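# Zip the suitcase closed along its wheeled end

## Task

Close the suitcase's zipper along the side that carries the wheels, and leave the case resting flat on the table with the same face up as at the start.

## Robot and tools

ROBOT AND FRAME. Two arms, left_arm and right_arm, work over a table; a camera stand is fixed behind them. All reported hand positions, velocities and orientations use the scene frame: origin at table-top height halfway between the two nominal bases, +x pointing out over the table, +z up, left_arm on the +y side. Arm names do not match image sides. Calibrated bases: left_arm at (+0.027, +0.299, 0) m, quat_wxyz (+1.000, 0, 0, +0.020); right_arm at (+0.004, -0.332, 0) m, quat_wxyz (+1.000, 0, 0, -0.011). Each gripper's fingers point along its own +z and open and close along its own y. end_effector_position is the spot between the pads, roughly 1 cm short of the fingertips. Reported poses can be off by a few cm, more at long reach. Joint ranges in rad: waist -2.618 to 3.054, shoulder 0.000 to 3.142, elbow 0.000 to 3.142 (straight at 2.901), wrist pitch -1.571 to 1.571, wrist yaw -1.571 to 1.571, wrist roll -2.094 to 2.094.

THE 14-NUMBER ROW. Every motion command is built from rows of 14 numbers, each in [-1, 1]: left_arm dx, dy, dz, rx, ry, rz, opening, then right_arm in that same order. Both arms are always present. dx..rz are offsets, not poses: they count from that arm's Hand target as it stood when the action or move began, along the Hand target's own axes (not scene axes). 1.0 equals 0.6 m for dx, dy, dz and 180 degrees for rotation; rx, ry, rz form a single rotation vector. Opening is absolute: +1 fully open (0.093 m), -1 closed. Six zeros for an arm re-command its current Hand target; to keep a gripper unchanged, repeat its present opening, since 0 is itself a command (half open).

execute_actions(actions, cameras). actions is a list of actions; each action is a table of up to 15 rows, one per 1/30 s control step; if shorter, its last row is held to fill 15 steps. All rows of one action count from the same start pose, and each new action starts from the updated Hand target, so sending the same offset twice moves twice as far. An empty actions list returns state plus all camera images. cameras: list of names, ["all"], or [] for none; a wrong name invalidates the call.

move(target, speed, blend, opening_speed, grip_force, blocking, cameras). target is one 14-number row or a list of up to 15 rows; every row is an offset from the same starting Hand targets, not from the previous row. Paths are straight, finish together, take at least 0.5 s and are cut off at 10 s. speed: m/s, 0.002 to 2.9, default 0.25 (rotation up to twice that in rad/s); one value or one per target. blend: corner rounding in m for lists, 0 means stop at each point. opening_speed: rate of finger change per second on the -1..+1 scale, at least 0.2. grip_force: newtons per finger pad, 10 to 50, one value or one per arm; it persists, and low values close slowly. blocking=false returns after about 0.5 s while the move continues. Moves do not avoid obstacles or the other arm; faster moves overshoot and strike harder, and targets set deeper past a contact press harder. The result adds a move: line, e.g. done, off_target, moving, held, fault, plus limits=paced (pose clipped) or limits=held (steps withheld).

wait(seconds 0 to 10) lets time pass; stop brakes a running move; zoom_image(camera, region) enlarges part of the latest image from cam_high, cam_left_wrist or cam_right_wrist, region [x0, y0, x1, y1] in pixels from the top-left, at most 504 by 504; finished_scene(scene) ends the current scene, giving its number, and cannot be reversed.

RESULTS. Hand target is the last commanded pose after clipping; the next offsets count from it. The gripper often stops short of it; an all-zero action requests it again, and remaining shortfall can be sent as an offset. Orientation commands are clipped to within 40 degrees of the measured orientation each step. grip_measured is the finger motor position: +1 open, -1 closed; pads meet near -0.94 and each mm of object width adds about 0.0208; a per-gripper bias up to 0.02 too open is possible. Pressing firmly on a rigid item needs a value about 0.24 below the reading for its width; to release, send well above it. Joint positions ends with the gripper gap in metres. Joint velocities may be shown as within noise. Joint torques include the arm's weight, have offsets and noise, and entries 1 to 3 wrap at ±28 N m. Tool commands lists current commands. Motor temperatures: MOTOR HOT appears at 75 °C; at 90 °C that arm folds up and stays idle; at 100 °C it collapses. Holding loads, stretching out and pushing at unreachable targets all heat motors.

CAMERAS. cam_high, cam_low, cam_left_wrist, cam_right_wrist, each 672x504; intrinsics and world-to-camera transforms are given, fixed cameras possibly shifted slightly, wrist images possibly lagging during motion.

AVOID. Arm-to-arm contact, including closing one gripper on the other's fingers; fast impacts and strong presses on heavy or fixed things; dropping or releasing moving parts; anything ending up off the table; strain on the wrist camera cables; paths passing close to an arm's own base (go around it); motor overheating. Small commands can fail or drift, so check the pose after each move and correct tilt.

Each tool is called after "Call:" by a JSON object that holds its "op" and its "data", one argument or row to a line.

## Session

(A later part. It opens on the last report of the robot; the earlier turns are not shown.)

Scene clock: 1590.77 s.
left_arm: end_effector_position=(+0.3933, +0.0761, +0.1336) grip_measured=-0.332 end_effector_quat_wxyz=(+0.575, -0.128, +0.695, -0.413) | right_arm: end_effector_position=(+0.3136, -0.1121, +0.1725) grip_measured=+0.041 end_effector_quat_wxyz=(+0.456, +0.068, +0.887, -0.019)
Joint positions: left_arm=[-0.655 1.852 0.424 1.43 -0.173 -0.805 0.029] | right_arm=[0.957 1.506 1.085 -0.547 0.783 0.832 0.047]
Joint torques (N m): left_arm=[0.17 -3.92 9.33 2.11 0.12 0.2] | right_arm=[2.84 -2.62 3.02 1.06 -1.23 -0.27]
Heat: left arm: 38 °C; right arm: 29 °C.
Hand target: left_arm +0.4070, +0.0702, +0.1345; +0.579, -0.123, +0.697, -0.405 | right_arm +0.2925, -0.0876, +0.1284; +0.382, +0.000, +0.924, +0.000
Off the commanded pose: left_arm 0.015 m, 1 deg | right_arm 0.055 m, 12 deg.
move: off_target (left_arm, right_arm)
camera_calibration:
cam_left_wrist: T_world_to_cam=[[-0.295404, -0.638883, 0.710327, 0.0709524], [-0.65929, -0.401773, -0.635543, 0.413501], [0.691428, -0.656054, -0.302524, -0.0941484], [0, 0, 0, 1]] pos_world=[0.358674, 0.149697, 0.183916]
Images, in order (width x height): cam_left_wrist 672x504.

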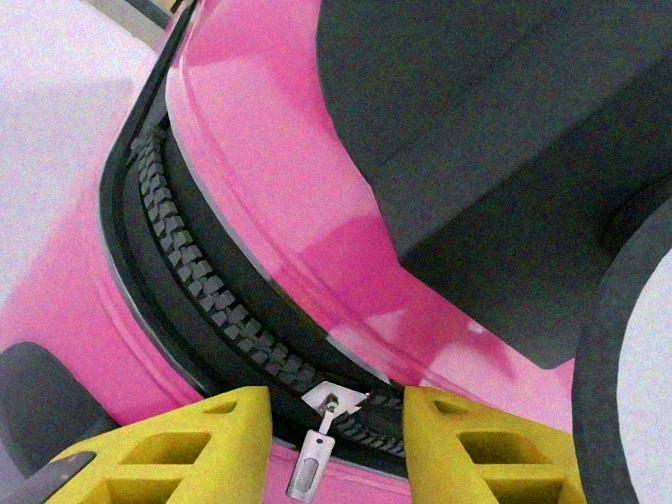

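Call:
{"op": "move", "data": {
  "target": [0,0.003,0.003,0,0,0,-1,0,0,0,0,0,0,-0.1],
  "speed": 0.06,
  "opening_speed": 0.6,
  "cameras": ["cam_left_wrist"]
}}

Call:
{"op": "zoom_image", "data": {
  "camera": "cam_left_wrist",
  "region": [200, 330, 450, 504]
}}

Scene clock: 1595.50 s.
left_arm: end_effector_position=(+0.3951, +0.0724, +0.1323) grip_measured=-0.991 end_effector_quat_wxyz=(+0.568, -0.122, +0.697, -0.421) | right_arm: end_effector_position=(+0.3142, -0.1127, +0.1726) grip_measured=+0.041 end_effector_quat_wxyz=(+0.456, +0.069, +0.887, -0.020)
Joint positions: left_arm=[-0.647 1.862 0.436 1.426 -0.143 -0.812 0] | right_arm=[0.954 1.506 1.085 -0.547 0.784 0.832 0.047]
Joint torques (N m): left_arm=[-0.03 -3.89 8.92 2.22 -0.11 0.24] | right_arm=[3 -2.67 3.04 1.05 -1.25 -0.25]
Heat: left arm: 37 °C; right arm: 29 °C.
Hand target: left_arm +0.4092, +0.0706, +0.1331; +0.579, -0.123, +0.697, -0.405 | right_arm +0.2925, -0.0876, +0.1284; +0.382, +0.000, +0.924, +0.000
Off the commanded pose: left_arm 0.014 m, 2 deg | right_arm 0.055 m, 13 deg.
move: off_target (left_arm, right_arm)
camera_calibration:
cam_left_wrist: T_world_to_cam=[[-0.306568, -0.628818, 0.714565, 0.0732648], [-0.671692, -0.388992, -0.630488, 0.415663], [0.674422, -0.673255, -0.30312, -0.0900987], [0, 0, 0, 1]] pos_world=[0.362423, 0.1471, 0.182407]
Images, in order (width x height): cam_left_wrist 672x504.

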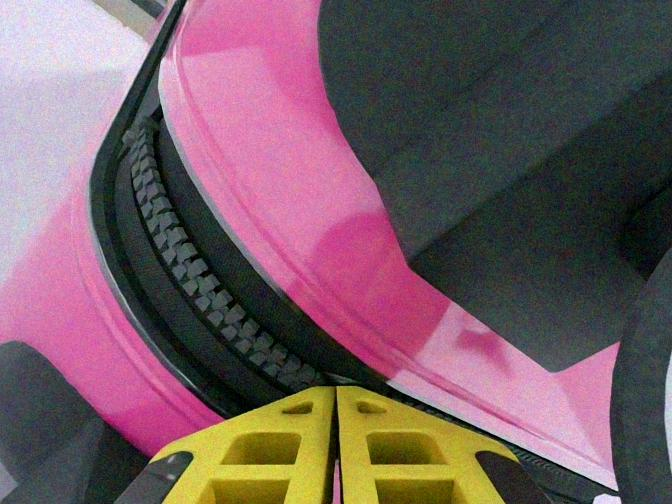

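Scaled by 2.016 from the camera's 672x504 image, which has a finer 960x720 frame.

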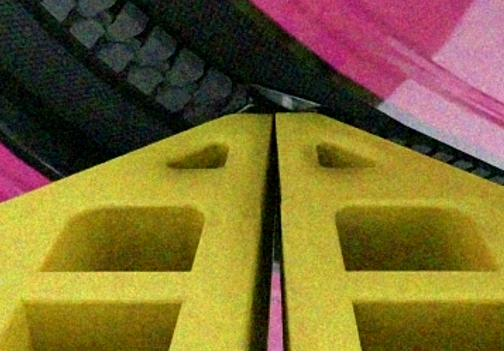

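Call:
{"op": "move", "data": {
  "target": [0.041,-0.034,-0.020,0,0,0,-1,0,0,0,0,0,0,-0.1],
  "speed": 0.05,
  "cameras": ["cam_left_wrist"]
}}

Call:
{"op": "zoom_image", "data": {
  "camera": "cam_left_wrist",
  "region": [200, 330, 450, 504]
}}

Scene clock: 1602.93 s.
left_arm: end_effector_position=(+0.3911, +0.0720, +0.1314) grip_measured=-0.991 end_effector_quat_wxyz=(+0.580, -0.166, +0.688, -0.404) | right_arm: end_effector_position=(+0.3134, -0.1139, +0.1716) grip_measured=+0.041 end_effector_quat_wxyz=(+0.454, +0.067, +0.888, -0.022)
Joint positions: left_arm=[-0.715 1.868 0.437 1.429 -0.303 -0.847 0] | right_arm=[0.954 1.505 1.085 -0.556 0.782 0.832 0.047]
Joint torques (N m): left_arm=[-4.08 -3.86 6.83 2.45 0.22 0.59] | right_arm=[3.07 -2.62 3.02 1.12 -1.23 -0.26]
Heat: left arm: 37 °C; right arm: 28 °C.
Hand target: left_arm +0.3848, +0.0468, +0.1302; +0.579, -0.123, +0.697, -0.405 | right_arm +0.2924, -0.0876, +0.1284; +0.382, +0.000, +0.924, +0.000
Off the commanded pose: left_arm 0.026 m, 5 deg | right_arm 0.055 m, 12 deg.
move: off_target (left_arm, right_arm)
camera_calibration:
cam_left_wrist: T_world_to_cam=[[-0.237483, -0.631486, 0.738124, 0.0424684], [-0.640915, -0.469138, -0.607567, 0.402928], [0.729952, -0.617362, -0.293316, -0.114941], [0, 0, 0, 1]] pos_world=[0.35223, 0.144886, 0.179745]
Images, in order (width x height): cam_left_wrist 672x504.

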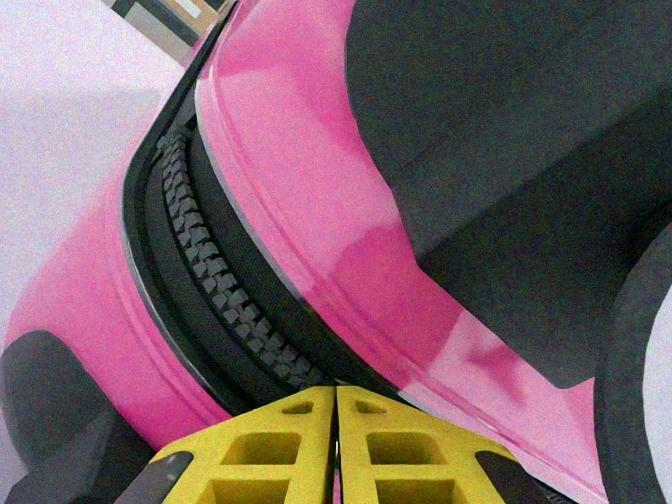

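Scaled by 2.016 from the camera's 672x504 image, which has a finer 960x720 frame.

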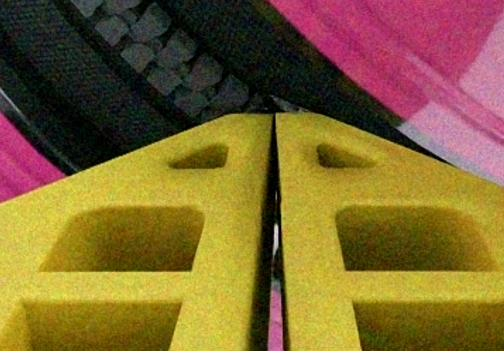

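Call:
{"op": "move", "data": {
  "target": [0.041,-0.034,-0.020,0,0,-0.04,-1,0,0,0,0,0,0,-0.1],
  "speed": 0.05,
  "cameras": ["cam_left_wrist"]
}}

Call:
{"op": "zoom_image", "data": {
  "camera": "cam_left_wrist",
  "region": [200, 330, 450, 504]
}}

Scene clock: 1608.83 s.
left_arm: end_effector_position=(+0.3668, +0.0466, +0.1366) grip_measured=-0.991 end_effector_quat_wxyz=(+0.566, -0.204, +0.669, -0.436) | right_arm: end_effector_position=(+0.3130, -0.1134, +0.1723) grip_measured=+0.041 end_effector_quat_wxyz=(+0.453, +0.066, +0.889, -0.020)
Joint positions: left_arm=[-0.855 1.873 0.437 1.46 -0.454 -0.941 0] | right_arm=[0.953 1.502 1.085 -0.555 0.777 0.829 0.047]
Joint torques (N m): left_arm=[-3.07 -3.15 6.37 2.22 0.47 0.31] | right_arm=[3.04 -2.24 3.03 1.13 -1.17 -0.26]
Heat: left arm: 37 °C; right arm: 29 °C.
Hand target: left_arm +0.3605, +0.0230, +0.1271; +0.552, -0.166, +0.688, -0.441 | right_arm +0.2925, -0.0877, +0.1284; +0.382, +0.000, +0.924, +0.000
Off the commanded pose: left_arm 0.026 m, 5 deg | right_arm 0.055 m, 12 deg.
move: off_target (left_arm, right_arm)
camera_calibration:
cam_left_wrist: T_world_to_cam=[[-0.219578, -0.550586, 0.805382, -0.00268878], [-0.644774, -0.537636, -0.543336, 0.374428], [0.732156, -0.638594, -0.236951, -0.118932], [0, 0, 0, 1]] pos_world=[0.327908, 0.123877, 0.177425]
Images, in order (width x height): cam_left_wrist 672x504.

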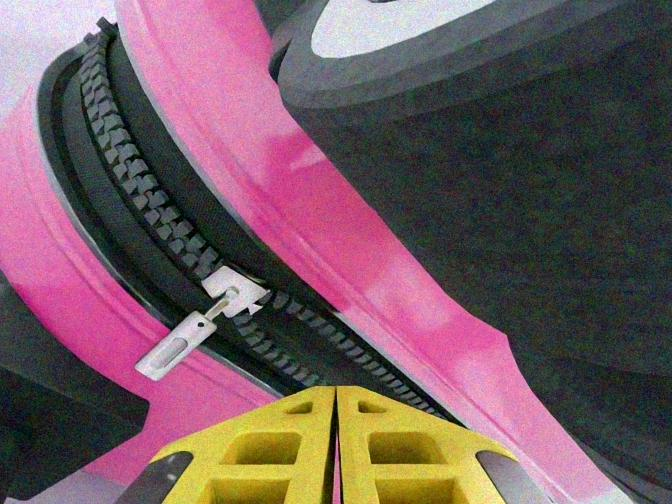

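Scaled by 2.016 from the camera's 672x504 image, which has a finer 960x720 frame.

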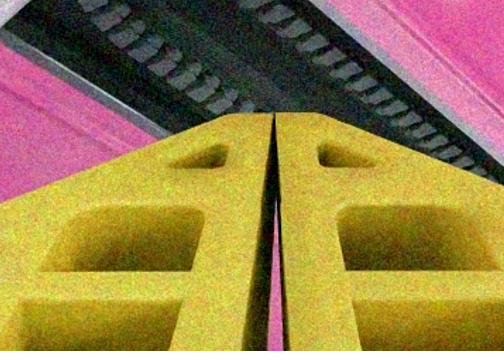

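Call:
{"op": "move", "data": {
  "target": [
    [0,0,-0.1,0,0,0,-1,0,0,0,0,0,0,-0.1],
    [-0.084,0.063,-0.055,0.055,0.062,0.039,-0.33,0,0,0,0,0,0,-0.1]
  ],
  "speed": 0.1,
  "cameras": ["cam_left_wrist"]
}}

Scene clock: 1628.50 s.
left_arm: end_effector_position=(+0.3509, +0.0952, +0.1107) grip_measured=-0.332 end_effector_quat_wxyz=(+0.496, -0.045, +0.727, -0.472) | right_arm: end_effector_position=(+0.3130, -0.1134, +0.1723) grip_measured=+0.041 end_effector_quat_wxyz=(+0.453, +0.066, +0.889, -0.020)
Joint positions: left_arm=[-0.496 1.804 0.242 1.498 0.243 -0.806 0.029] | right_arm=[0.953 1.502 1.085 -0.555 0.777 0.829 0.047]
Joint torques (N m): left_arm=[0.1 -5.6 5.63 2.97 0.11 0.19] | right_arm=[3.02 -2.24 3.02 1.12 -1.2 -0.26]
Heat: left arm: 37 °C; right arm: 29 °C.
Hand target: left_arm +0.3572, +0.0941, +0.1283; +0.521, -0.032, +0.706, -0.478 | right_arm +0.2925, -0.0877, +0.1284; +0.382, +0.000, +0.924, +0.000
Off the commanded pose: left_arm 0.019 m, 4 deg | right_arm 0.055 m, 12 deg.
move: off_target (left_arm, right_arm); target 2's new opening was sent with left_arm's hand 0.020 m and 4 deg from that target
camera_calibration:
cam_left_wrist: T_world_to_cam=[[-0.405515, -0.563348, 0.719859, 0.117367], [-0.776516, -0.203183, -0.596439, 0.396502], [0.482266, -0.800847, -0.355055, 0.0339342], [0, 0, 0, 1]] pos_world=[0.339119, 0.173857, 0.16405]
Images, in order (width x height): cam_left_wrist 672x504.

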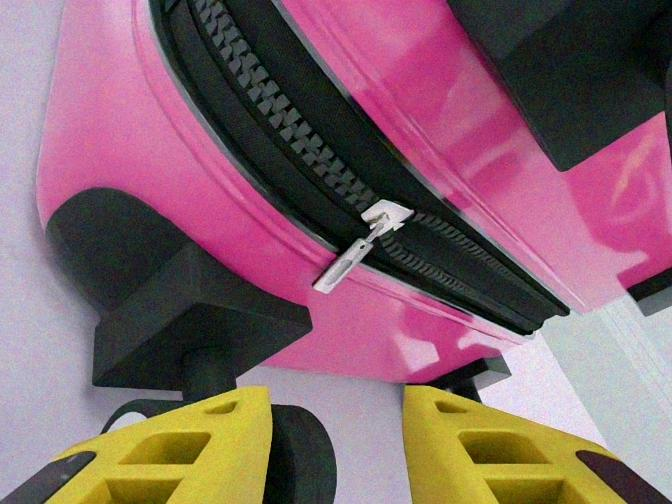

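Call:
{"op": "move", "data": {
  "target": [-0.013,-0.008,0.06,0,0,0,-0.25,0,0,0,0,0,0,-0.1],
  "speed": 0.08,
  "cameras": ["cam_left_wrist"]
}}

Scene clock: 1633.93 s.
left_arm: end_effector_position=(+0.3760, +0.0776, +0.1338) grip_measured=-0.252 end_effector_quat_wxyz=(+0.511, -0.034, +0.709, -0.485) | right_arm: end_effector_position=(+0.3131, -0.1134, +0.1724) grip_measured=+0.041 end_effector_quat_wxyz=(+0.453, +0.067, +0.889, -0.020)
Joint positions: left_arm=[-0.507 1.804 0.368 1.427 0.244 -0.805 0.033] | right_arm=[0.953 1.502 1.085 -0.555 0.777 0.829 0.047]
Joint torques (N m): left_arm=[-1.13 -3.95 8.14 2.33 -0.11 0.17] | right_arm=[3.02 -2.25 3 1.12 -1.18 -0.24]
Heat: left arm: 38 °C; right arm: 29 °C.
Hand target: left_arm +0.3862, +0.0726, +0.1373; +0.521, -0.032, +0.706, -0.478 | right_arm +0.2925, -0.0877, +0.1284; +0.382, +0.000, +0.924, +0.000
Off the commanded pose: left_arm 0.012 m, 1 deg | right_arm 0.055 m, 12 deg.
move: off_target (left_arm, right_arm)
camera_calibration:
cam_left_wrist: T_world_to_cam=[[-0.449222, -0.54087, 0.711097, 0.116791], [-0.747626, -0.208186, -0.630646, 0.420275], [0.489138, -0.814935, -0.310847, 0.00845521], [0, 0, 0, 1]] pos_world=[0.362538, 0.157555, 0.184623]
Images, in order (width x height): cam_left_wrist 672x504.

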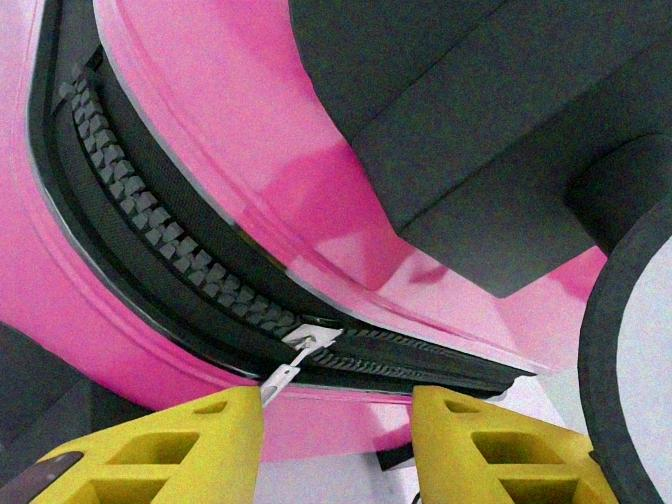

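Call:
{"op": "move", "data": {
  "target": [
    [0,0,-0.025,0,0,0,-0.25,0,0,0,0,0,0,-0.1],
    [0,0.026,-0.025,0,0,0,-0.25,0,0,0,0,0,0,-0.1],
    [0,0.026,0.0,0,0,0,-0.25,0,0,0,0,0,0,-0.1]
  ],
  "speed": 0.08,
  "blend": [0.005,0.005,0],
  "cameras": ["cam_left_wrist"]
}}

Scene clock: 1641.70 s.
left_arm: end_effector_position=(+0.3878, +0.0824, +0.1242) grip_measured=-0.252 end_effector_quat_wxyz=(+0.512, -0.035, +0.711, -0.481) | right_arm: end_effector_position=(+0.3131, -0.1134, +0.1724) grip_measured=+0.041 end_effector_quat_wxyz=(+0.453, +0.067, +0.889, -0.020)
Joint positions: left_arm=[-0.473 1.872 0.398 1.46 0.272 -0.8 0.033] | right_arm=[0.953 1.502 1.085 -0.555 0.777 0.829 0.047]
Joint torques (N m): left_arm=[-0.64 -4.23 5.96 2.72 0.03 0.14] | right_arm=[3.07 -2.21 3.02 1.13 -1.19 -0.24]
Heat: left arm: 38 °C; right arm: 29 °C.
Hand target: left_arm +0.3932, +0.0810, +0.1262; +0.521, -0.032, +0.706, -0.478 | right_arm +0.2925, -0.0877, +0.1284; +0.382, +0.000, +0.924, +0.000
Off the commanded pose: left_arm 0.006 m, 1 deg | right_arm 0.055 m, 12 deg.
move: off_target (right_arm)
camera_calibration:
cam_left_wrist: T_world_to_cam=[[-0.443978, -0.548096, 0.708854, 0.130453], [-0.747851, -0.209094, -0.630078, 0.424201], [0.49356, -0.809858, -0.317061, 0.0022942], [0, 0, 0, 1]] pos_world=[0.374025, 0.162057, 0.175535]
Images, in order (width x height): cam_left_wrist 672x504.

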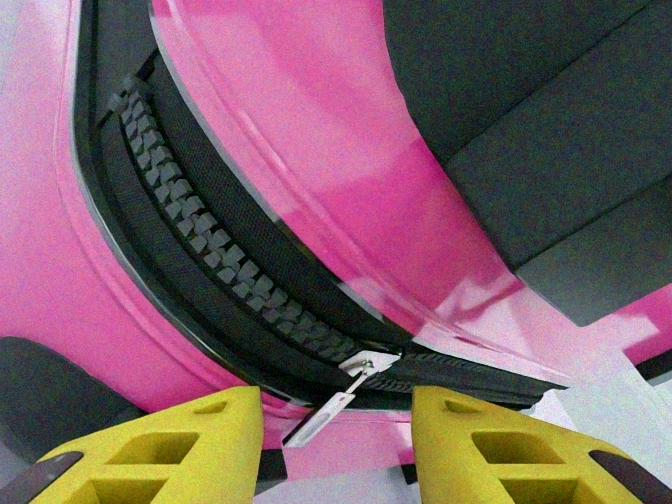

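Call:
{"op": "move", "data": {
  "target": [
    [0,0.003,0.033,0,0,0,-0.25,0,0,0,0,0,0,-0.1]
  ],
  "speed": 0.06,
  "cameras": ["cam_left_wrist"]
}}

Scene clock: 1647.43 s.
left_arm: end_effector_position=(+0.3964, +0.0769, +0.1238) grip_measured=-0.252 end_effector_quat_wxyz=(+0.514, -0.033, +0.708, -0.483) | right_arm: end_effector_position=(+0.3153, -0.1150, +0.1726) grip_measured=+0.041 end_effector_quat_wxyz=(+0.459, +0.076, +0.885, -0.023)
Joint positions: left_arm=[-0.476 1.909 0.439 1.465 0.272 -0.8 0.033] | right_arm=[0.952 1.508 1.085 -0.548 0.795 0.843 0.047]
Joint torques (N m): left_arm=[-1.42 -3.58 8.91 2.3 -0.13 0.17] | right_arm=[3.29 -2.99 2.97 1.07 -1.35 -0.36]
Heat: left arm: 38 °C; right arm: 29 °C.
Hand target: left_arm +0.4092, +0.0693, +0.1249; +0.521, -0.032, +0.706, -0.478 | right_arm +0.2925, -0.0876, +0.1284; +0.382, +0.000, +0.924, +0.000
Off the commanded pose: left_arm 0.015 m, 1 deg | right_arm 0.057 m, 13 deg.
move: off_target (left_arm, right_arm)
camera_calibration:
cam_left_wrist: T_world_to_cam=[[-0.451971, -0.5437, 0.707186, 0.134455], [-0.743096, -0.209095, -0.635678, 0.428011], [0.493487, -0.812816, -0.309517, -0.00731071], [0, 0, 0, 1]] pos_world=[0.382431, 0.156656, 0.17473]
Images, in order (width x height): cam_left_wrist 672x504.

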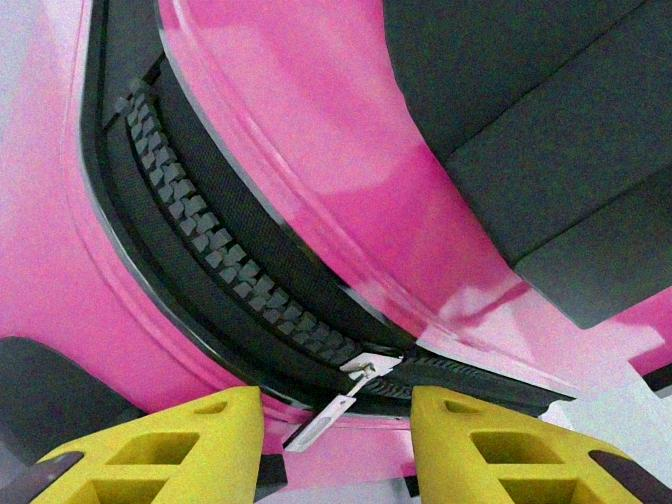

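Call:
{"op": "move", "data": {
  "target": [0,0.0,0.0,0,0,0,-1,0,0,0,0,0,0,-0.1],
  "speed": 0.06,
  "opening_speed": 0.8,
  "cameras": ["cam_left_wrist"]
}}

Call:
{"op": "zoom_image", "data": {
  "camera": "cam_left_wrist",
  "region": [200, 330, 450, 504]
}}

Scene clock: 1654.87 s.
left_arm: end_effector_position=(+0.4011, +0.0814, +0.1133) grip_measured=-0.990 end_effector_quat_wxyz=(+0.510, -0.050, +0.721, -0.467) | right_arm: end_effector_position=(+0.3155, -0.1152, +0.1727) grip_measured=+0.041 end_effector_quat_wxyz=(+0.459, +0.076, +0.885, -0.023)
Joint positions: left_arm=[-0.476 1.916 0.443 1.428 0.235 -0.8 0] | right_arm=[0.952 1.508 1.085 -0.548 0.796 0.844 0.047]
Joint torques (N m): left_arm=[-1.44 -4.48 8.59 2.7 0.23 0.14] | right_arm=[3.29 -3.02 2.93 1.05 -1.35 -0.36]
Heat: left arm: 37 °C; right arm: 28 °C.
Hand target: left_arm +0.4093, +0.0694, +0.1249; +0.521, -0.032, +0.706, -0.478 | right_arm +0.2925, -0.0877, +0.1284; +0.382, +0.000, +0.924, +0.000
Off the commanded pose: left_arm 0.019 m, 3 deg | right_arm 0.057 m, 13 deg.
move: off_target (left_arm, right_arm)
camera_calibration:
cam_left_wrist: T_world_to_cam=[[-0.405826, -0.572187, 0.712676, 0.129677], [-0.757451, -0.225794, -0.612605, 0.430282], [0.511443, -0.788428, -0.341771, -0.0146961], [0, 0, 0, 1]] pos_world=[0.38606, 0.159768, 0.166153]
Images, in order (width x height): cam_left_wrist 672x504.

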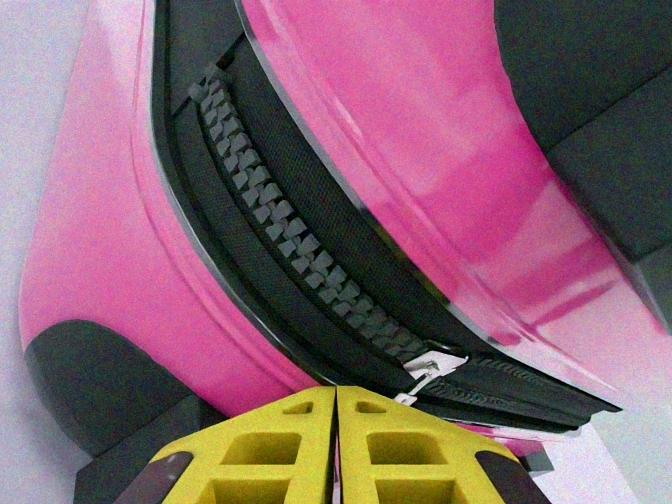

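Scaled by 2.016 from the camera's 672x504 image, which has a finer 960x720 frame.

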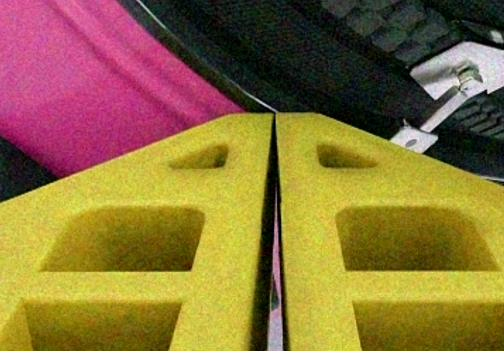

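Call:
{"op": "move", "data": {
  "target": [0.042,-0.028,-0.004,0,0,0,-1,0,0,0,0,0,0,-0.1],
  "speed": 0.04,
  "cameras": ["cam_left_wrist"]
}}

Scene clock: 1664.40 s.
left_arm: end_effector_position=(+0.3871, +0.0554, +0.1146) grip_measured=-0.991 end_effector_quat_wxyz=(+0.512, -0.045, +0.715, -0.474) | right_arm: end_effector_position=(+0.3153, -0.1161, +0.1722) grip_measured=+0.041 end_effector_quat_wxyz=(+0.458, +0.075, +0.885, -0.025)
Joint positions: left_arm=[-0.578 1.933 0.443 1.464 0.146 -0.806 0] | right_arm=[0.95 1.508 1.085 -0.552 0.796 0.842 0.047]
Joint torques (N m): left_arm=[-1.57 -4.53 5.81 2.9 0.08 0.2] | right_arm=[3.45 -3.02 3 1.09 -1.34 -0.36]
Motor temperatures (°C): left_arm=[21 28 31 38 19 19 20] | right_arm=[20 19 24 28 22 19 24]
Heat: left arm: 38 °C; right arm: 28 °C.
Hand target: left_arm +0.3883, +0.0480, +0.1190; +0.521, -0.032, +0.706, -0.478 | right_arm +0.2925, -0.0876, +0.1284; +0.382, +0.000, +0.924, +0.000
Off the commanded pose: left_arm 0.009 m, 2 deg | right_arm 0.057 m, 13 deg.
move: off_target (right_arm)
camera_calibration:
cam_left_wrist: T_world_to_cam=[[-0.42355, -0.55924, 0.71264, 0.114354], [-0.751831, -0.221829, -0.620921, 0.413218], [0.505328, -0.798776, -0.326498, -0.0264795], [0, 0, 0, 1]] pos_world=[0.372486, 0.134464, 0.166437]
Images, in order (width x height): cam_left_wrist 672x504.

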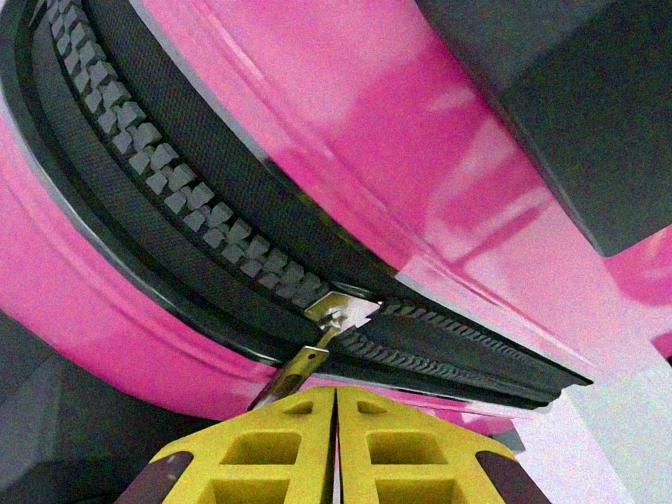

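Call:
{"op": "move", "data": {
  "target": [
    [0,0,-0.1,0,0,0,-1,0,0,0,0,0,0,-0.1],
    [-0.048,0.026,-0.105,0.086,0.043,0.205,-0.33,0,0,0,0,0,0,-0.1]
  ],
  "speed": 0.1,
  "cameras": ["cam_left_wrist"]
}}

Scene clock: 1683.57 s.
left_arm: end_effector_position=(+0.3557, +0.1126, +0.1248) grip_measured=-0.332 end_effector_quat_wxyz=(+0.589, +0.282, +0.653, -0.384) | right_arm: end_effector_position=(+0.3153, -0.1160, +0.1722) grip_measured=+0.041 end_effector_quat_wxyz=(+0.458, +0.075, +0.885, -0.025)
Joint positions: left_arm=[-0.232 1.838 0.334 1.489 0.794 -0.159 0.029] | right_arm=[0.95 1.508 1.085 -0.552 0.795 0.842 0.047]
Joint torques (N m): left_arm=[-0.05 -4.42 5.71 2.31 0.2 0.22] | right_arm=[3.33 -2.95 2.97 1.09 -1.32 -0.35]
Heat: left arm: 39 °C; right arm: 28 °C.
Hand target: left_arm +0.3602, +0.1126, +0.1282; +0.597, +0.293, +0.644, -0.379 | right_arm +0.2924, -0.0876, +0.1284; +0.382, +0.000, +0.924, +0.000
Off the commanded pose: left_arm 0.006 m, 2 deg | right_arm 0.057 m, 13 deg.
move: off_target (right_arm)
camera_calibration:
cam_left_wrist: T_world_to_cam=[[-0.81914, -0.552605, 0.153748, 0.335553], [-0.35883, 0.284572, -0.888965, 0.245141], [0.447494, -0.783356, -0.431396, 0.0703938], [0, 0, 0, 1]] pos_world=[0.331328, 0.170811, 0.196699]
Images, in order (width x height): cam_left_wrist 672x504.

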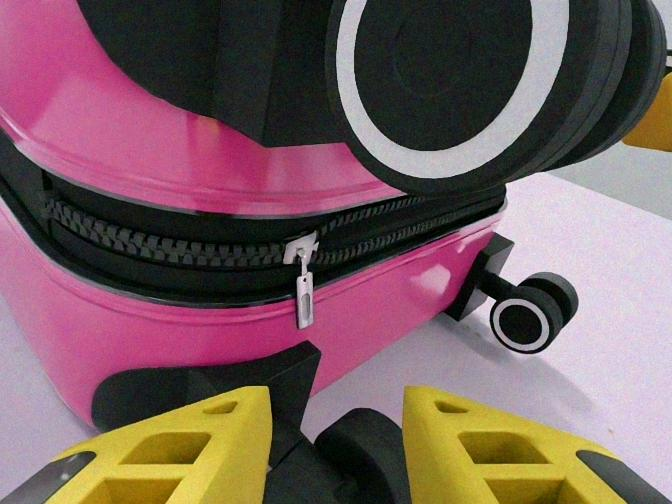

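Call:
{"op": "move", "data": {
  "target": [0.003,0.018,0.055,0,0,0,-0.33,0,0,0,0,0,0,-0.1],
  "speed": 0.07,
  "cameras": ["cam_left_wrist"]
}}

Scene clock: 1690.77 s.
left_arm: end_effector_position=(+0.3805, +0.0926, +0.1268) grip_measured=-0.332 end_effector_quat_wxyz=(+0.591, +0.290, +0.644, -0.388) | right_arm: end_effector_position=(+0.3153, -0.1160, +0.1722) grip_measured=+0.041 end_effector_quat_wxyz=(+0.458, +0.075, +0.885, -0.025)
Joint positions: left_arm=[-0.279 1.909 0.458 1.453 0.766 -0.159 0.029] | right_arm=[0.95 1.508 1.085 -0.552 0.795 0.842 0.047]
Joint torques (N m): left_arm=[-0.95 -4.36 6.05 2.27 -0.12 0.16] | right_arm=[3.41 -3.02 2.95 1.09 -1.34 -0.34]
Heat: left arm: 38 °C; right arm: 28 °C.
Hand target: left_arm +0.3869, +0.0907, +0.1250; +0.597, +0.293, +0.644, -0.379 | right_arm +0.2924, -0.0876, +0.1284; +0.382, +0.000, +0.924, +0.000
Off the commanded pose: left_arm 0.007 m, 1 deg | right_arm 0.057 m, 13 deg.
move: off_target (right_arm)
camera_calibration:
cam_left_wrist: T_world_to_cam=[[-0.831813, -0.536651, 0.141749, 0.349312], [-0.338457, 0.287991, -0.895828, 0.254458], [0.439925, -0.793138, -0.421188, 0.0469353], [0, 0, 0, 1]] pos_world=[0.356038, 0.151404, 0.198204]
Images, in order (width x height): cam_left_wrist 672x504.

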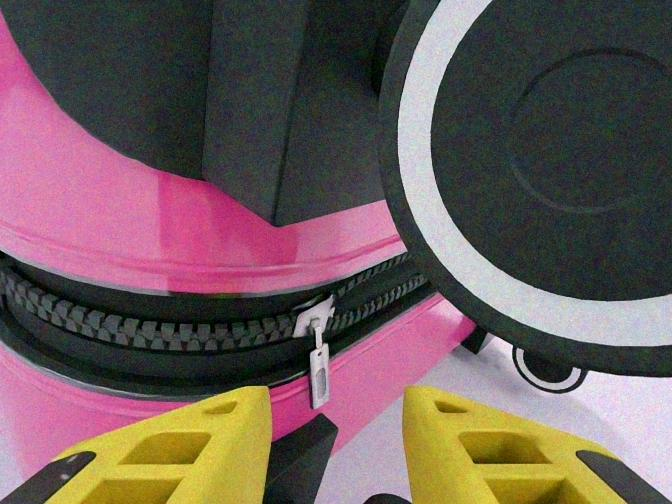

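Call:
{"op": "move", "data": {
  "target": [0,0.007,0.054,0,0,0,-0.33,0,0,0,0,0,0,-0.1],
  "speed": 0.06,
  "cameras": ["cam_left_wrist"]
}}

Scene clock: 1695.63 s.
left_arm: end_effector_position=(+0.3957, +0.0747, +0.1280) grip_measured=-0.332 end_effector_quat_wxyz=(+0.594, +0.294, +0.639, -0.390) | right_arm: end_effector_position=(+0.3155, -0.1158, +0.1724) grip_measured=+0.041 end_effector_quat_wxyz=(+0.458, +0.076, +0.885, -0.024)
Joint positions: left_arm=[-0.324 1.956 0.542 1.426 0.729 -0.158 0.029] | right_arm=[0.95 1.508 1.085 -0.55 0.796 0.843 0.047]
Joint torques (N m): left_arm=[-2.45 -4.03 8.39 1.98 -0.35 0.18] | right_arm=[3.43 -2.97 2.96 1.07 -1.35 -0.37]
Heat: left arm: 38 °C; right arm: 28 °C.
Hand target: left_arm +0.4082, +0.0658, +0.1246; +0.597, +0.293, +0.643, -0.379 | right_arm +0.2924, -0.0876, +0.1284; +0.382, +0.000, +0.924, +0.000
Off the commanded pose: left_arm 0.016 m, 1 deg | right_arm 0.057 m, 13 deg.
move: off_target (left_arm, right_arm)
camera_calibration:
cam_left_wrist: T_world_to_cam=[[-0.837399, -0.530026, 0.133546, 0.354946], [-0.326273, 0.288693, -0.900112, 0.261378], [0.438529, -0.797326, -0.414685, 0.0266244], [0, 0, 0, 1]] pos_world=[0.370837, 0.133901, 0.198908]
Images, in order (width x height): cam_left_wrist 672x504.

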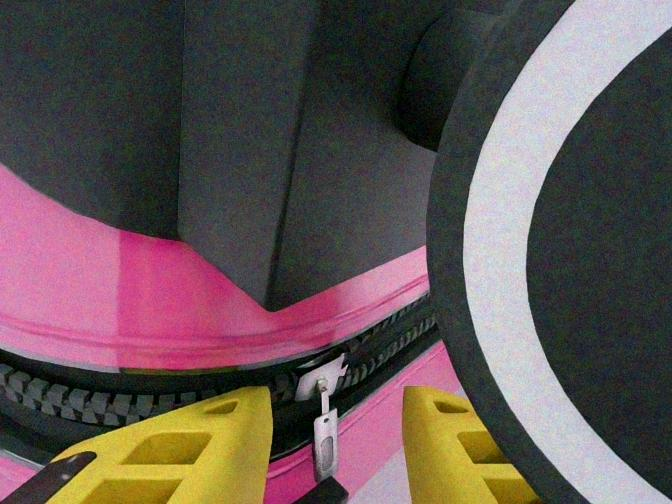

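Call:
{"op": "move", "data": {
  "target": [0,0.002,0,0,0,0,-1,0,0,0,0,0,0,-0.1],
  "speed": 0.06,
  "opening_speed": 0.8,
  "cameras": ["cam_left_wrist"]
}}

Call:
{"op": "zoom_image", "data": {
  "camera": "cam_left_wrist",
  "region": [200, 330, 450, 504]
}}

Scene clock: 1702.97 s.
left_arm: end_effector_position=(+0.4028, +0.0753, +0.1253) grip_measured=-0.990 end_effector_quat_wxyz=(+0.595, +0.285, +0.647, -0.382) | right_arm: end_effector_position=(+0.3155, -0.1158, +0.1724) grip_measured=+0.041 end_effector_quat_wxyz=(+0.458, +0.076, +0.885, -0.024)
Joint positions: left_arm=[-0.326 1.966 0.558 1.41 0.7 -0.157 0] | right_arm=[0.95 1.508 1.085 -0.55 0.796 0.844 0.047]
Joint torques (N m): left_arm=[-1.98 -4.78 7.66 2.15 -0.02 0.2] | right_arm=[3.41 -2.92 3.02 1.07 -1.33 -0.38]
Heat: left arm: 37 °C; right arm: 28 °C.
Hand target: left_arm +0.4092, +0.0664, +0.1244; +0.597, +0.293, +0.643, -0.379 | right_arm +0.2924, -0.0876, +0.1284; +0.382, +0.000, +0.924, +0.000
Off the commanded pose: left_arm 0.011 m, 1 deg | right_arm 0.057 m, 13 deg.
move: off_target (left_arm, right_arm)
camera_calibration:
cam_left_wrist: T_world_to_cam=[[-0.821819, -0.552243, 0.140151, 0.356146], [-0.342684, 0.282589, -0.895941, 0.267619], [0.455172, -0.784329, -0.421482, 0.016015], [0, 0, 0, 1]] pos_world=[0.377106, 0.133614, 0.196607]
Images, in order (width x height): cam_left_wrist 672x504.

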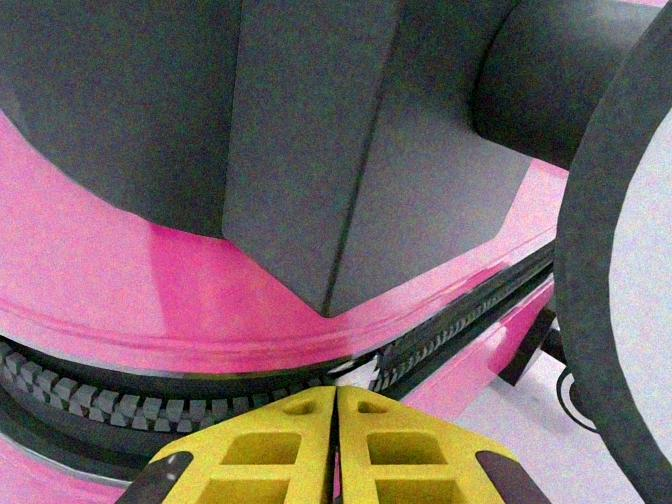

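Scaled by 2.016 from the camera's 672x504 image, which has a finer 960x720 frame.

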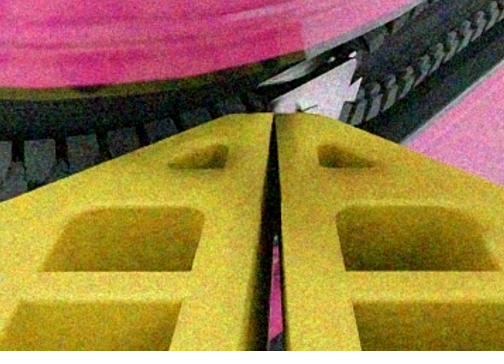

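Call:
{"op": "move", "data": {
  "target": [-0.003,-0.042,0.005,0,0,0,-1,0,0,0,0,0,0,-0.1],
  "speed": 0.05,
  "cameras": ["cam_left_wrist"]
}}

Call:
{"op": "zoom_image", "data": {
  "camera": "cam_left_wrist",
  "region": [200, 330, 450, 504]
}}

Scene clock: 1714.57 s.
left_arm: end_effector_position=(+0.4031, +0.0717, +0.1254) grip_measured=-0.990 end_effector_quat_wxyz=(+0.599, +0.261, +0.656, -0.377) | right_arm: end_effector_position=(+0.3159, -0.1176, +0.1725) grip_measured=+0.041 end_effector_quat_wxyz=(+0.459, +0.079, +0.885, -0.027)
Joint positions: left_arm=[-0.359 1.96 0.543 1.419 0.621 -0.184 0] | right_arm=[0.948 1.508 1.085 -0.554 0.8 0.847 0.047]
Joint torques (N m): left_arm=[-4.9 -8.09 4.38 2.21 0.05 0.41] | right_arm=[3.64 -3.07 2.93 1.07 -1.37 -0.4]
Heat: left arm: 37 °C; right arm: 28 °C.
Hand target: left_arm +0.3900, +0.0504, +0.1295; +0.597, +0.293, +0.643, -0.379 | right_arm +0.2924, -0.0876, +0.1284; +0.382, +0.000, +0.924, +0.000
Off the commanded pose: left_arm 0.025 m, 4 deg | right_arm 0.058 m, 14 deg.
move: off_target (left_arm, right_arm)
camera_calibration:
cam_left_wrist: T_world_to_cam=[[-0.792285, -0.587188, 0.165817, 0.341713], [-0.373763, 0.252263, -0.892561, 0.283106], [0.482271, -0.769139, -0.419333, 0.000814779], [0, 0, 0, 1]] pos_world=[0.376155, 0.129859, 0.196369]
Images, in order (width x height): cam_left_wrist 672x504.

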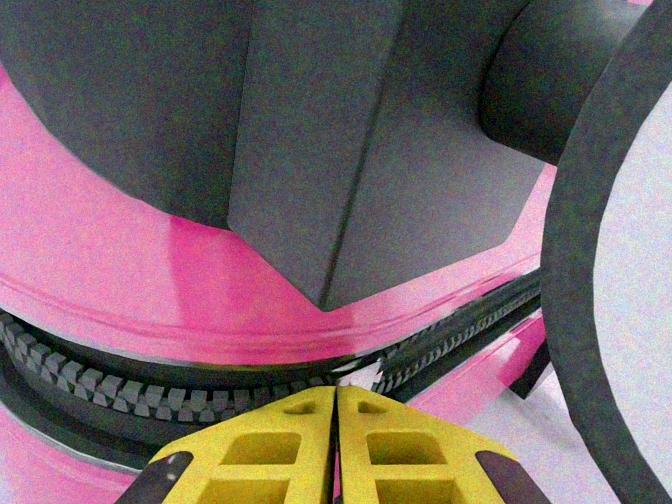

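Scaled by 2.016 from the camera's 672x504 image, which has a finer 960x720 frame.

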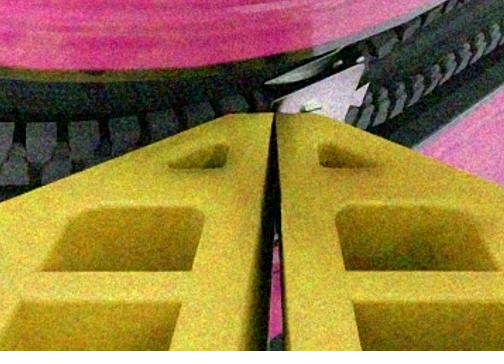

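Call:
{"op": "move", "data": {
  "target": [-0.0,-0.036,0.03,0,0,0.02,-1,0,0,0,0,0,0,-0.1],
  "speed": 0.05,
  "cameras": ["cam_left_wrist"]
}}

Call:
{"op": "zoom_image", "data": {
  "camera": "cam_left_wrist",
  "region": [200, 330, 450, 504]
}}

Scene clock: 1721.30 s.
left_arm: end_effector_position=(+0.4079, +0.0660, +0.1260) grip_measured=-0.990 end_effector_quat_wxyz=(+0.615, +0.227, +0.667, -0.354) | right_arm: end_effector_position=(+0.3151, -0.1247, +0.1722) grip_measured=+0.041 end_effector_quat_wxyz=(+0.459, +0.088, +0.884, -0.035)
Joint positions: left_arm=[-0.416 1.96 0.537 1.43 0.474 -0.197 0] | right_arm=[0.942 1.502 1.08 -0.574 0.813 0.866 0.047]
Joint torques (N m): left_arm=[-7.35 -8.06 5.38 2.23 0.57 1.03] | right_arm=[4.44 -2.62 3.11 1.22 -1.48 -0.56]
Heat: left arm: 37 °C; right arm: 28 °C.
Hand target: left_arm +0.3819, +0.0236, +0.1325; +0.609, +0.313, +0.634, -0.360 | right_arm +0.2924, -0.0876, +0.1284; +0.382, +0.000, +0.924, +0.000
Off the commanded pose: left_arm 0.050 m, 11 deg | right_arm 0.062 m, 15 deg.
move: off_target (left_arm, right_arm)
camera_calibration:
cam_left_wrist: T_world_to_cam=[[-0.735673, -0.653731, 0.17726, 0.321945], [-0.399702, 0.207719, -0.8928, 0.300572], [0.54683, -0.72766, -0.414111, -0.0353405], [0, 0, 0, 1]] pos_world=[0.376311, 0.122315, 0.196648]
Images, in order (width x height): cam_left_wrist 672x504.

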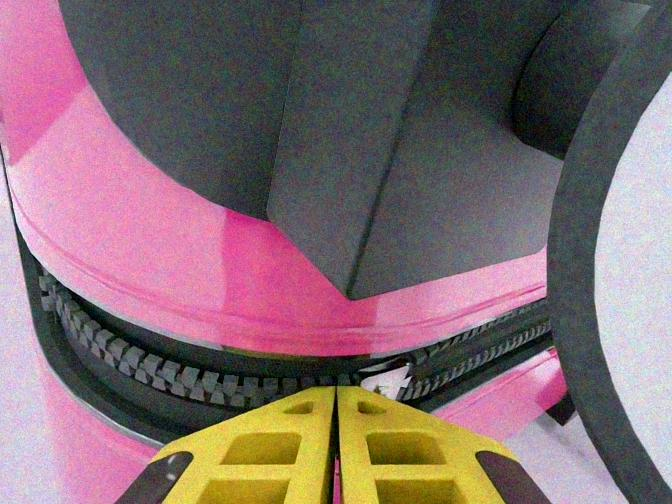

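Scaled by 2.016 from the camera's 672x504 image, which has a finer 960x720 frame.

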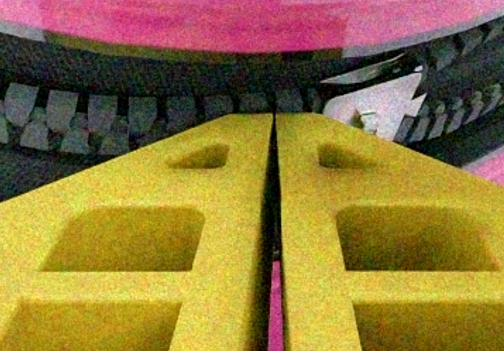

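Call:
{"op": "move", "data": {
  "target": [
    [0.003,0.083,-0.049,0,0,0,-0.4,0,0,0,0,0,0,-0.1],
    [0.0,0.07,-0.17,0,0,0,-0.4,0,0,0,0,0,0,-0.1]
  ],
  "speed": 0.08,
  "cameras": ["cam_left_wrist"]
}}

Scene clock: 1750.40 s.
left_arm: end_effector_position=(+0.3661, +0.1308, +0.1182) grip_measured=-0.402 end_effector_quat_wxyz=(+0.591, +0.298, +0.653, -0.368) | right_arm: end_effector_position=(+0.3150, -0.1251, +0.1721) grip_measured=+0.041 end_effector_quat_wxyz=(+0.458, +0.090, +0.884, -0.034)
Joint positions: left_arm=[-0.153 1.861 0.363 1.452 0.872 -0.093 0.026] | right_arm=[0.941 1.502 1.08 -0.576 0.813 0.871 0.047]
Joint torques (N m): left_arm=[0.06 -7.57 2.77 2.64 0.21 0.12] | right_arm=[4.44 -2.67 3.12 1.25 -1.47 -0.62]
Motor temperatures (°C): left_arm=[24 34 29 38 19 20 20] | right_arm=[21 19 24 28 23 20 24]
Heat: left arm: 38 °C; right arm: 28 °C.
Hand target: left_arm +0.3613, +0.1320, +0.1293; +0.609, +0.313, +0.634, -0.360 | right_arm +0.2925, -0.0876, +0.1284; +0.382, +0.000, +0.924, +0.000
Off the commanded pose: left_arm 0.012 m, 3 deg | right_arm 0.062 m, 15 deg.
move: off_target (left_arm, right_arm)
camera_calibration:
cam_left_wrist: T_world_to_cam=[[-0.822237, -0.557989, 0.112136, 0.361804], [-0.337182, 0.318847, -0.885802, 0.225068], [0.458514, -0.766149, -0.450311, 0.0730186], [0, 0, 0, 1]] pos_world=[0.339897, 0.186063, 0.191676]
Images, in order (width x height): cam_left_wrist 672x504.

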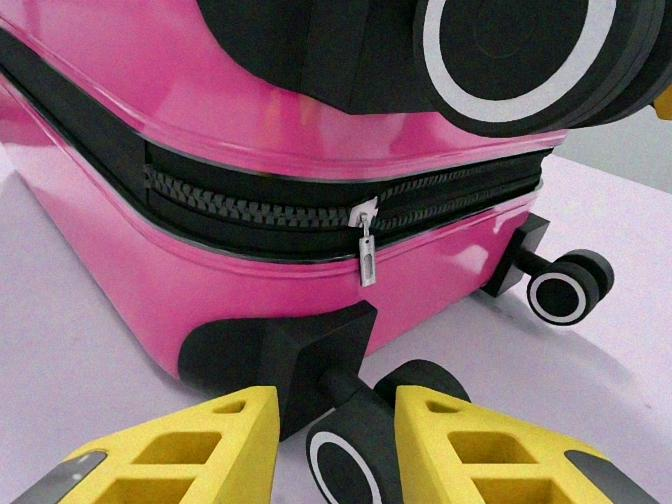

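Call:
{"op": "move", "data": {
  "target": [
    [0.02,0.0015,0,-0.1365,-0.134,-0.436,-1,0,0,0,0,0,0,-0.1],
    [0.018,0.019,0.095,-0.1365,-0.134,-0.436,-1,0,0,0,0,0,0,-0.1]
  ],
  "speed": 0.15,
  "cameras": ["cam_left_wrist"]
}}

Scene clock: 1783.17 s.
left_arm: end_effector_position=(+0.3966, +0.0904, +0.1167) grip_measured=-0.991 end_effector_quat_wxyz=(+0.395, -0.349, +0.620, -0.580) | right_arm: end_effector_position=(+0.3150, -0.1251, +0.1721) grip_measured=+0.041 end_effector_quat_wxyz=(+0.458, +0.090, +0.884, -0.034)
Joint positions: left_arm=[-0.589 1.918 0.397 1.506 -0.089 -1.487 0] | right_arm=[0.941 1.502 1.08 -0.576 0.813 0.871 0.047]
Joint torques (N m): left_arm=[-0.87 -4.3 5.53 2.74 -0.16 0.1] | right_arm=[4.4 -2.58 3.11 1.24 -1.48 -0.61]
Heat: left arm: 40 °C; right arm: 29 °C.
Hand target: left_arm +0.4013, +0.0899, +0.1178; +0.404, -0.353, +0.613, -0.580 | right_arm +0.2925, -0.0876, +0.1284; +0.382, +0.000, +0.924, +0.000
Off the commanded pose: left_arm 0.005 m, 1 deg | right_arm 0.062 m, 15 deg.
move: off_target (right_arm)
camera_calibration:
cam_left_wrist: T_world_to_cam=[[-0.0255966, -0.0990839, 0.99475, -0.0958582], [-0.782522, -0.61725, -0.081618, 0.414358], [0.622097, -0.780503, -0.0617358, -0.0814346], [0, 0, 0, 1]] pos_world=[0.372451, 0.182705, 0.124147]
Images, in order (width x height): cam_left_wrist 672x504.

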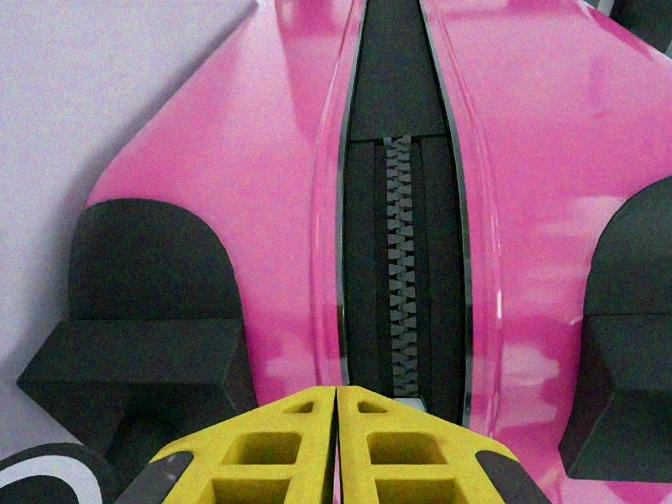

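Call:
{"op": "move", "data": {
  "target": [-0.001,0.0,0.002,0,0,0,-1,0,0,0,0,0,0,-0.1],
  "cameras": []
}}

Scene clock: 1790.37 s.
left_arm: end_effector_position=(+0.3967, +0.0905, +0.1165) grip_measured=-0.991 end_effector_quat_wxyz=(+0.395, -0.350, +0.621, -0.580) | right_arm: end_effector_position=(+0.3150, -0.1251, +0.1721) grip_measured=+0.041 end_effector_quat_wxyz=(+0.458, +0.090, +0.884, -0.034)
Joint positions: left_arm=[-0.589 1.918 0.397 1.505 -0.089 -1.487 0] | right_arm=[0.941 1.502 1.08 -0.576 0.813 0.871 0.047]
Joint torques (N m): left_arm=[-0.72 -4.3 5.87 2.67 -0.12 0.07] | right_arm=[4.45 -2.69 3.1 1.23 -1.47 -0.63]
Heat: left arm: 39 °C; right arm: 29 °C.
Hand target: left_arm +0.4027, +0.0900, +0.1178; +0.404, -0.353, +0.613, -0.579 | right_arm +0.2925, -0.0876, +0.1284; +0.382, +0.000, +0.924, +0.000
Off the commanded pose: left_arm 0.006 m, 1 deg | right_arm 0.062 m, 15 deg.
move: off_target (right_arm)
No camera images: "cameras" was empty.

Call:
{"op": "move", "data": {
  "target": [0.091,-0.005,0.017,0,0,0,-1,0,0,0,0,0,0,-0.1],
  "speed": 0.05,
  "cameras": ["cam_left_wrist"]
}}

Scene clock: 1797.77 s.
left_arm: end_effector_position=(+0.3839, +0.0373, +0.1181) grip_measured=-0.991 end_effector_quat_wxyz=(+0.397, -0.347, +0.617, -0.585) | right_arm: end_effector_position=(+0.3150, -0.1251, +0.1721) grip_measured=+0.041 end_effector_quat_wxyz=(+0.458, +0.090, +0.884, -0.034)
Joint positions: left_arm=[-0.776 1.967 0.486 1.479 -0.274 -1.487 0] | right_arm=[0.941 1.502 1.08 -0.576 0.813 0.871 0.047]
Joint torques (N m): left_arm=[-0.91 -4.68 6.08 2.47 -0.15 0.09] | right_arm=[4.44 -2.65 3.12 1.23 -1.47 -0.62]
Heat: left arm: 39 °C; right arm: 29 °C.
Hand target: left_arm +0.3886, +0.0362, +0.1159; +0.404, -0.353, +0.614, -0.579 | right_arm +0.2925, -0.0876, +0.1284; +0.382, +0.000, +0.924, +0.000
Off the commanded pose: left_arm 0.005 m, 1 deg | right_arm 0.062 m, 15 deg.
move: off_target (right_arm)
camera_calibration:
cam_left_wrist: T_world_to_cam=[[-0.0367649, -0.0927025, 0.995015, -0.0988569], [-0.782779, -0.616281, -0.08634, 0.372396], [0.621213, -0.782051, -0.049908, -0.115898], [0, 0, 0, 1]] pos_world=[0.359866, 0.129698, 0.124732]
Images, in order (width x height): cam_left_wrist 672x504.

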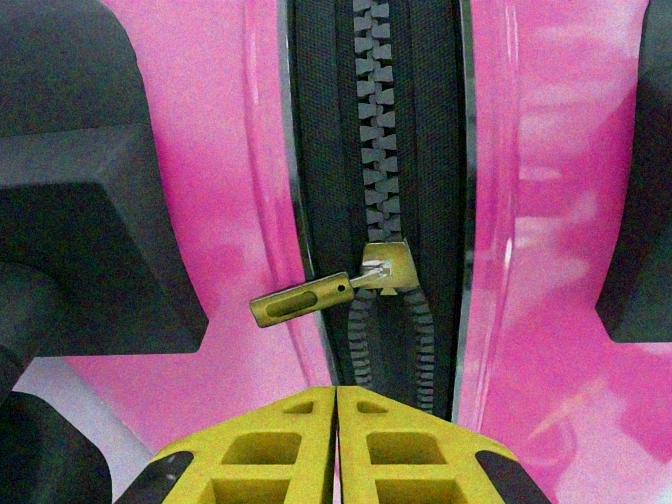

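Call:
{"op": "move", "data": {
  "target": [
    [0,0,-0.06,0,0,0,-1,0,0,0,0,0,0,-0.1],
    [-0.087,0,-0.075,0,0,0,-1,0,0,0,0,0,0,-0.1],
    [-0.087,0,0.007,0,0,0,-1,0,0,0,0,0,0,-0.1],
    [0.005,0,0.025,0,0,0,-1,0,0,0,0,0,0,-0.1]
  ],
  "speed": 0.08,
  "blend": [0.01,0.01,0,0],
  "cameras": ["cam_left_wrist"]
}}

Scene clock: 1817.27 s.
left_arm: end_effector_position=(+0.3958, +0.0281, +0.1191) grip_measured=-0.991 end_effector_quat_wxyz=(+0.397, -0.346, +0.615, -0.587) | right_arm: end_effector_position=(+0.3150, -0.1251, +0.1721) grip_measured=+0.041 end_effector_quat_wxyz=(+0.458, +0.090, +0.884, -0.034)
Joint positions: left_arm=[-0.771 1.995 0.549 1.45 -0.268 -1.488 0] | right_arm=[0.941 1.502 1.08 -0.576 0.813 0.871 0.047]
Joint torques (N m): left_arm=[-0.76 -5.03 6.24 2.41 -0.16 0.1] | right_arm=[4.41 -2.63 3.08 1.25 -1.49 -0.63]
Heat: left arm: 39 °C; right arm: 29 °C.
Hand target: left_arm +0.4009, +0.0271, +0.1156; +0.404, -0.353, +0.614, -0.579 | right_arm +0.2925, -0.0876, +0.1284; +0.382, +0.000, +0.924, +0.000
Off the commanded pose: left_arm 0.006 m, 1 deg | right_arm 0.062 m, 15 deg.
move: off_target (right_arm)
camera_calibration:
cam_left_wrist: T_world_to_cam=[[-0.0401266, -0.0886312, 0.995256, -0.0991284], [-0.783181, -0.61576, -0.0864119, 0.376268], [0.620498, -0.782933, -0.0447058, -0.130804], [0, 0, 0, 1]] pos_world=[0.371872, 0.120494, 0.125324]
Images, in order (width x height): cam_left_wrist 672x504.

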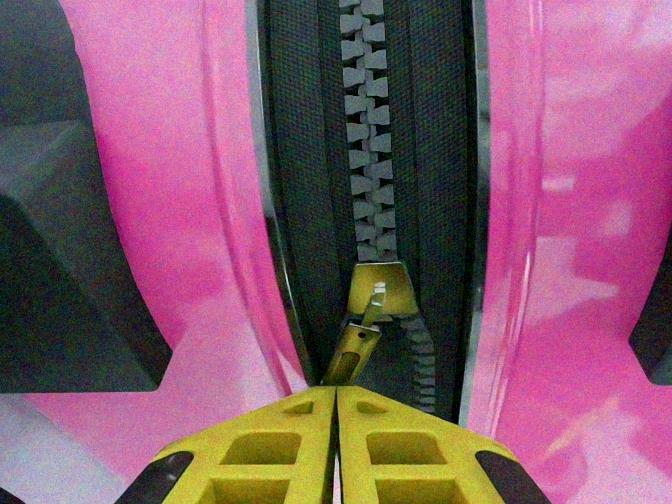

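Call:
{"op": "move", "data": {
  "target": [0,0,0,0,0,0,-0.5,0,0,0,0,0,0,-0.1],
  "opening_speed": 1,
  "cameras": ["cam_left_wrist"]
}}

Scene clock: 1824.97 s.
left_arm: end_effector_position=(+0.3957, +0.0280, +0.1272) grip_measured=-0.503 end_effector_quat_wxyz=(+0.401, -0.344, +0.603, -0.597) | right_arm: end_effector_position=(+0.3151, -0.1250, +0.1721) grip_measured=+0.041 end_effector_quat_wxyz=(+0.458, +0.091, +0.883, -0.034)
Joint positions: left_arm=[-0.773 1.995 0.55 1.482 -0.272 -1.488 0.021] | right_arm=[0.941 1.502 1.08 -0.575 0.813 0.871 0.047]
Joint torques (N m): left_arm=[-0.51 -5.07 6.04 2.05 -0.1 0.08] | right_arm=[4.42 -2.63 3.15 1.23 -1.47 -0.61]
Heat: left arm: 39 °C; right arm: 29 °C.
Hand target: left_arm +0.4010, +0.0271, +0.1157; +0.404, -0.353, +0.613, -0.579 | right_arm +0.2925, -0.0876, +0.1284; +0.382, +0.000, +0.924, +0.000
Off the commanded pose: left_arm 0.013 m, 3 deg | right_arm 0.062 m, 15 deg.
move: off_target (left_arm, right_arm)
camera_calibration:
cam_left_wrist: T_world_to_cam=[[-0.0647218, -0.0664039, 0.995692, -0.0980791], [-0.779542, -0.619558, -0.0919907, 0.376177], [0.622998, -0.782137, -0.0116657, -0.13563], [0, 0, 0, 1]] pos_world=[0.371395, 0.120469, 0.130679]
Images, in order (width x height): cam_left_wrist 672x504.

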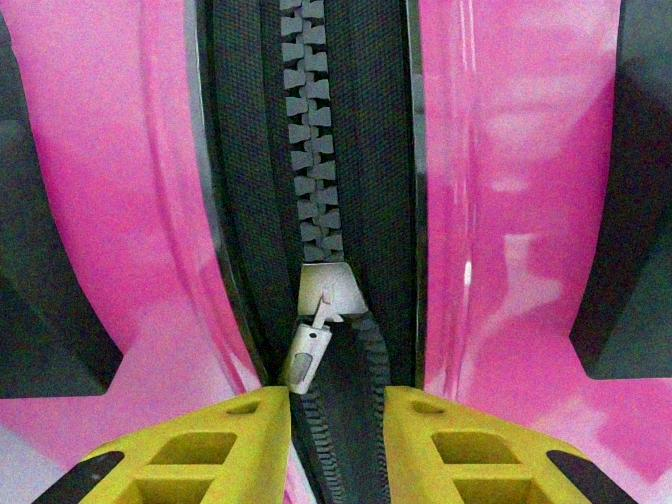

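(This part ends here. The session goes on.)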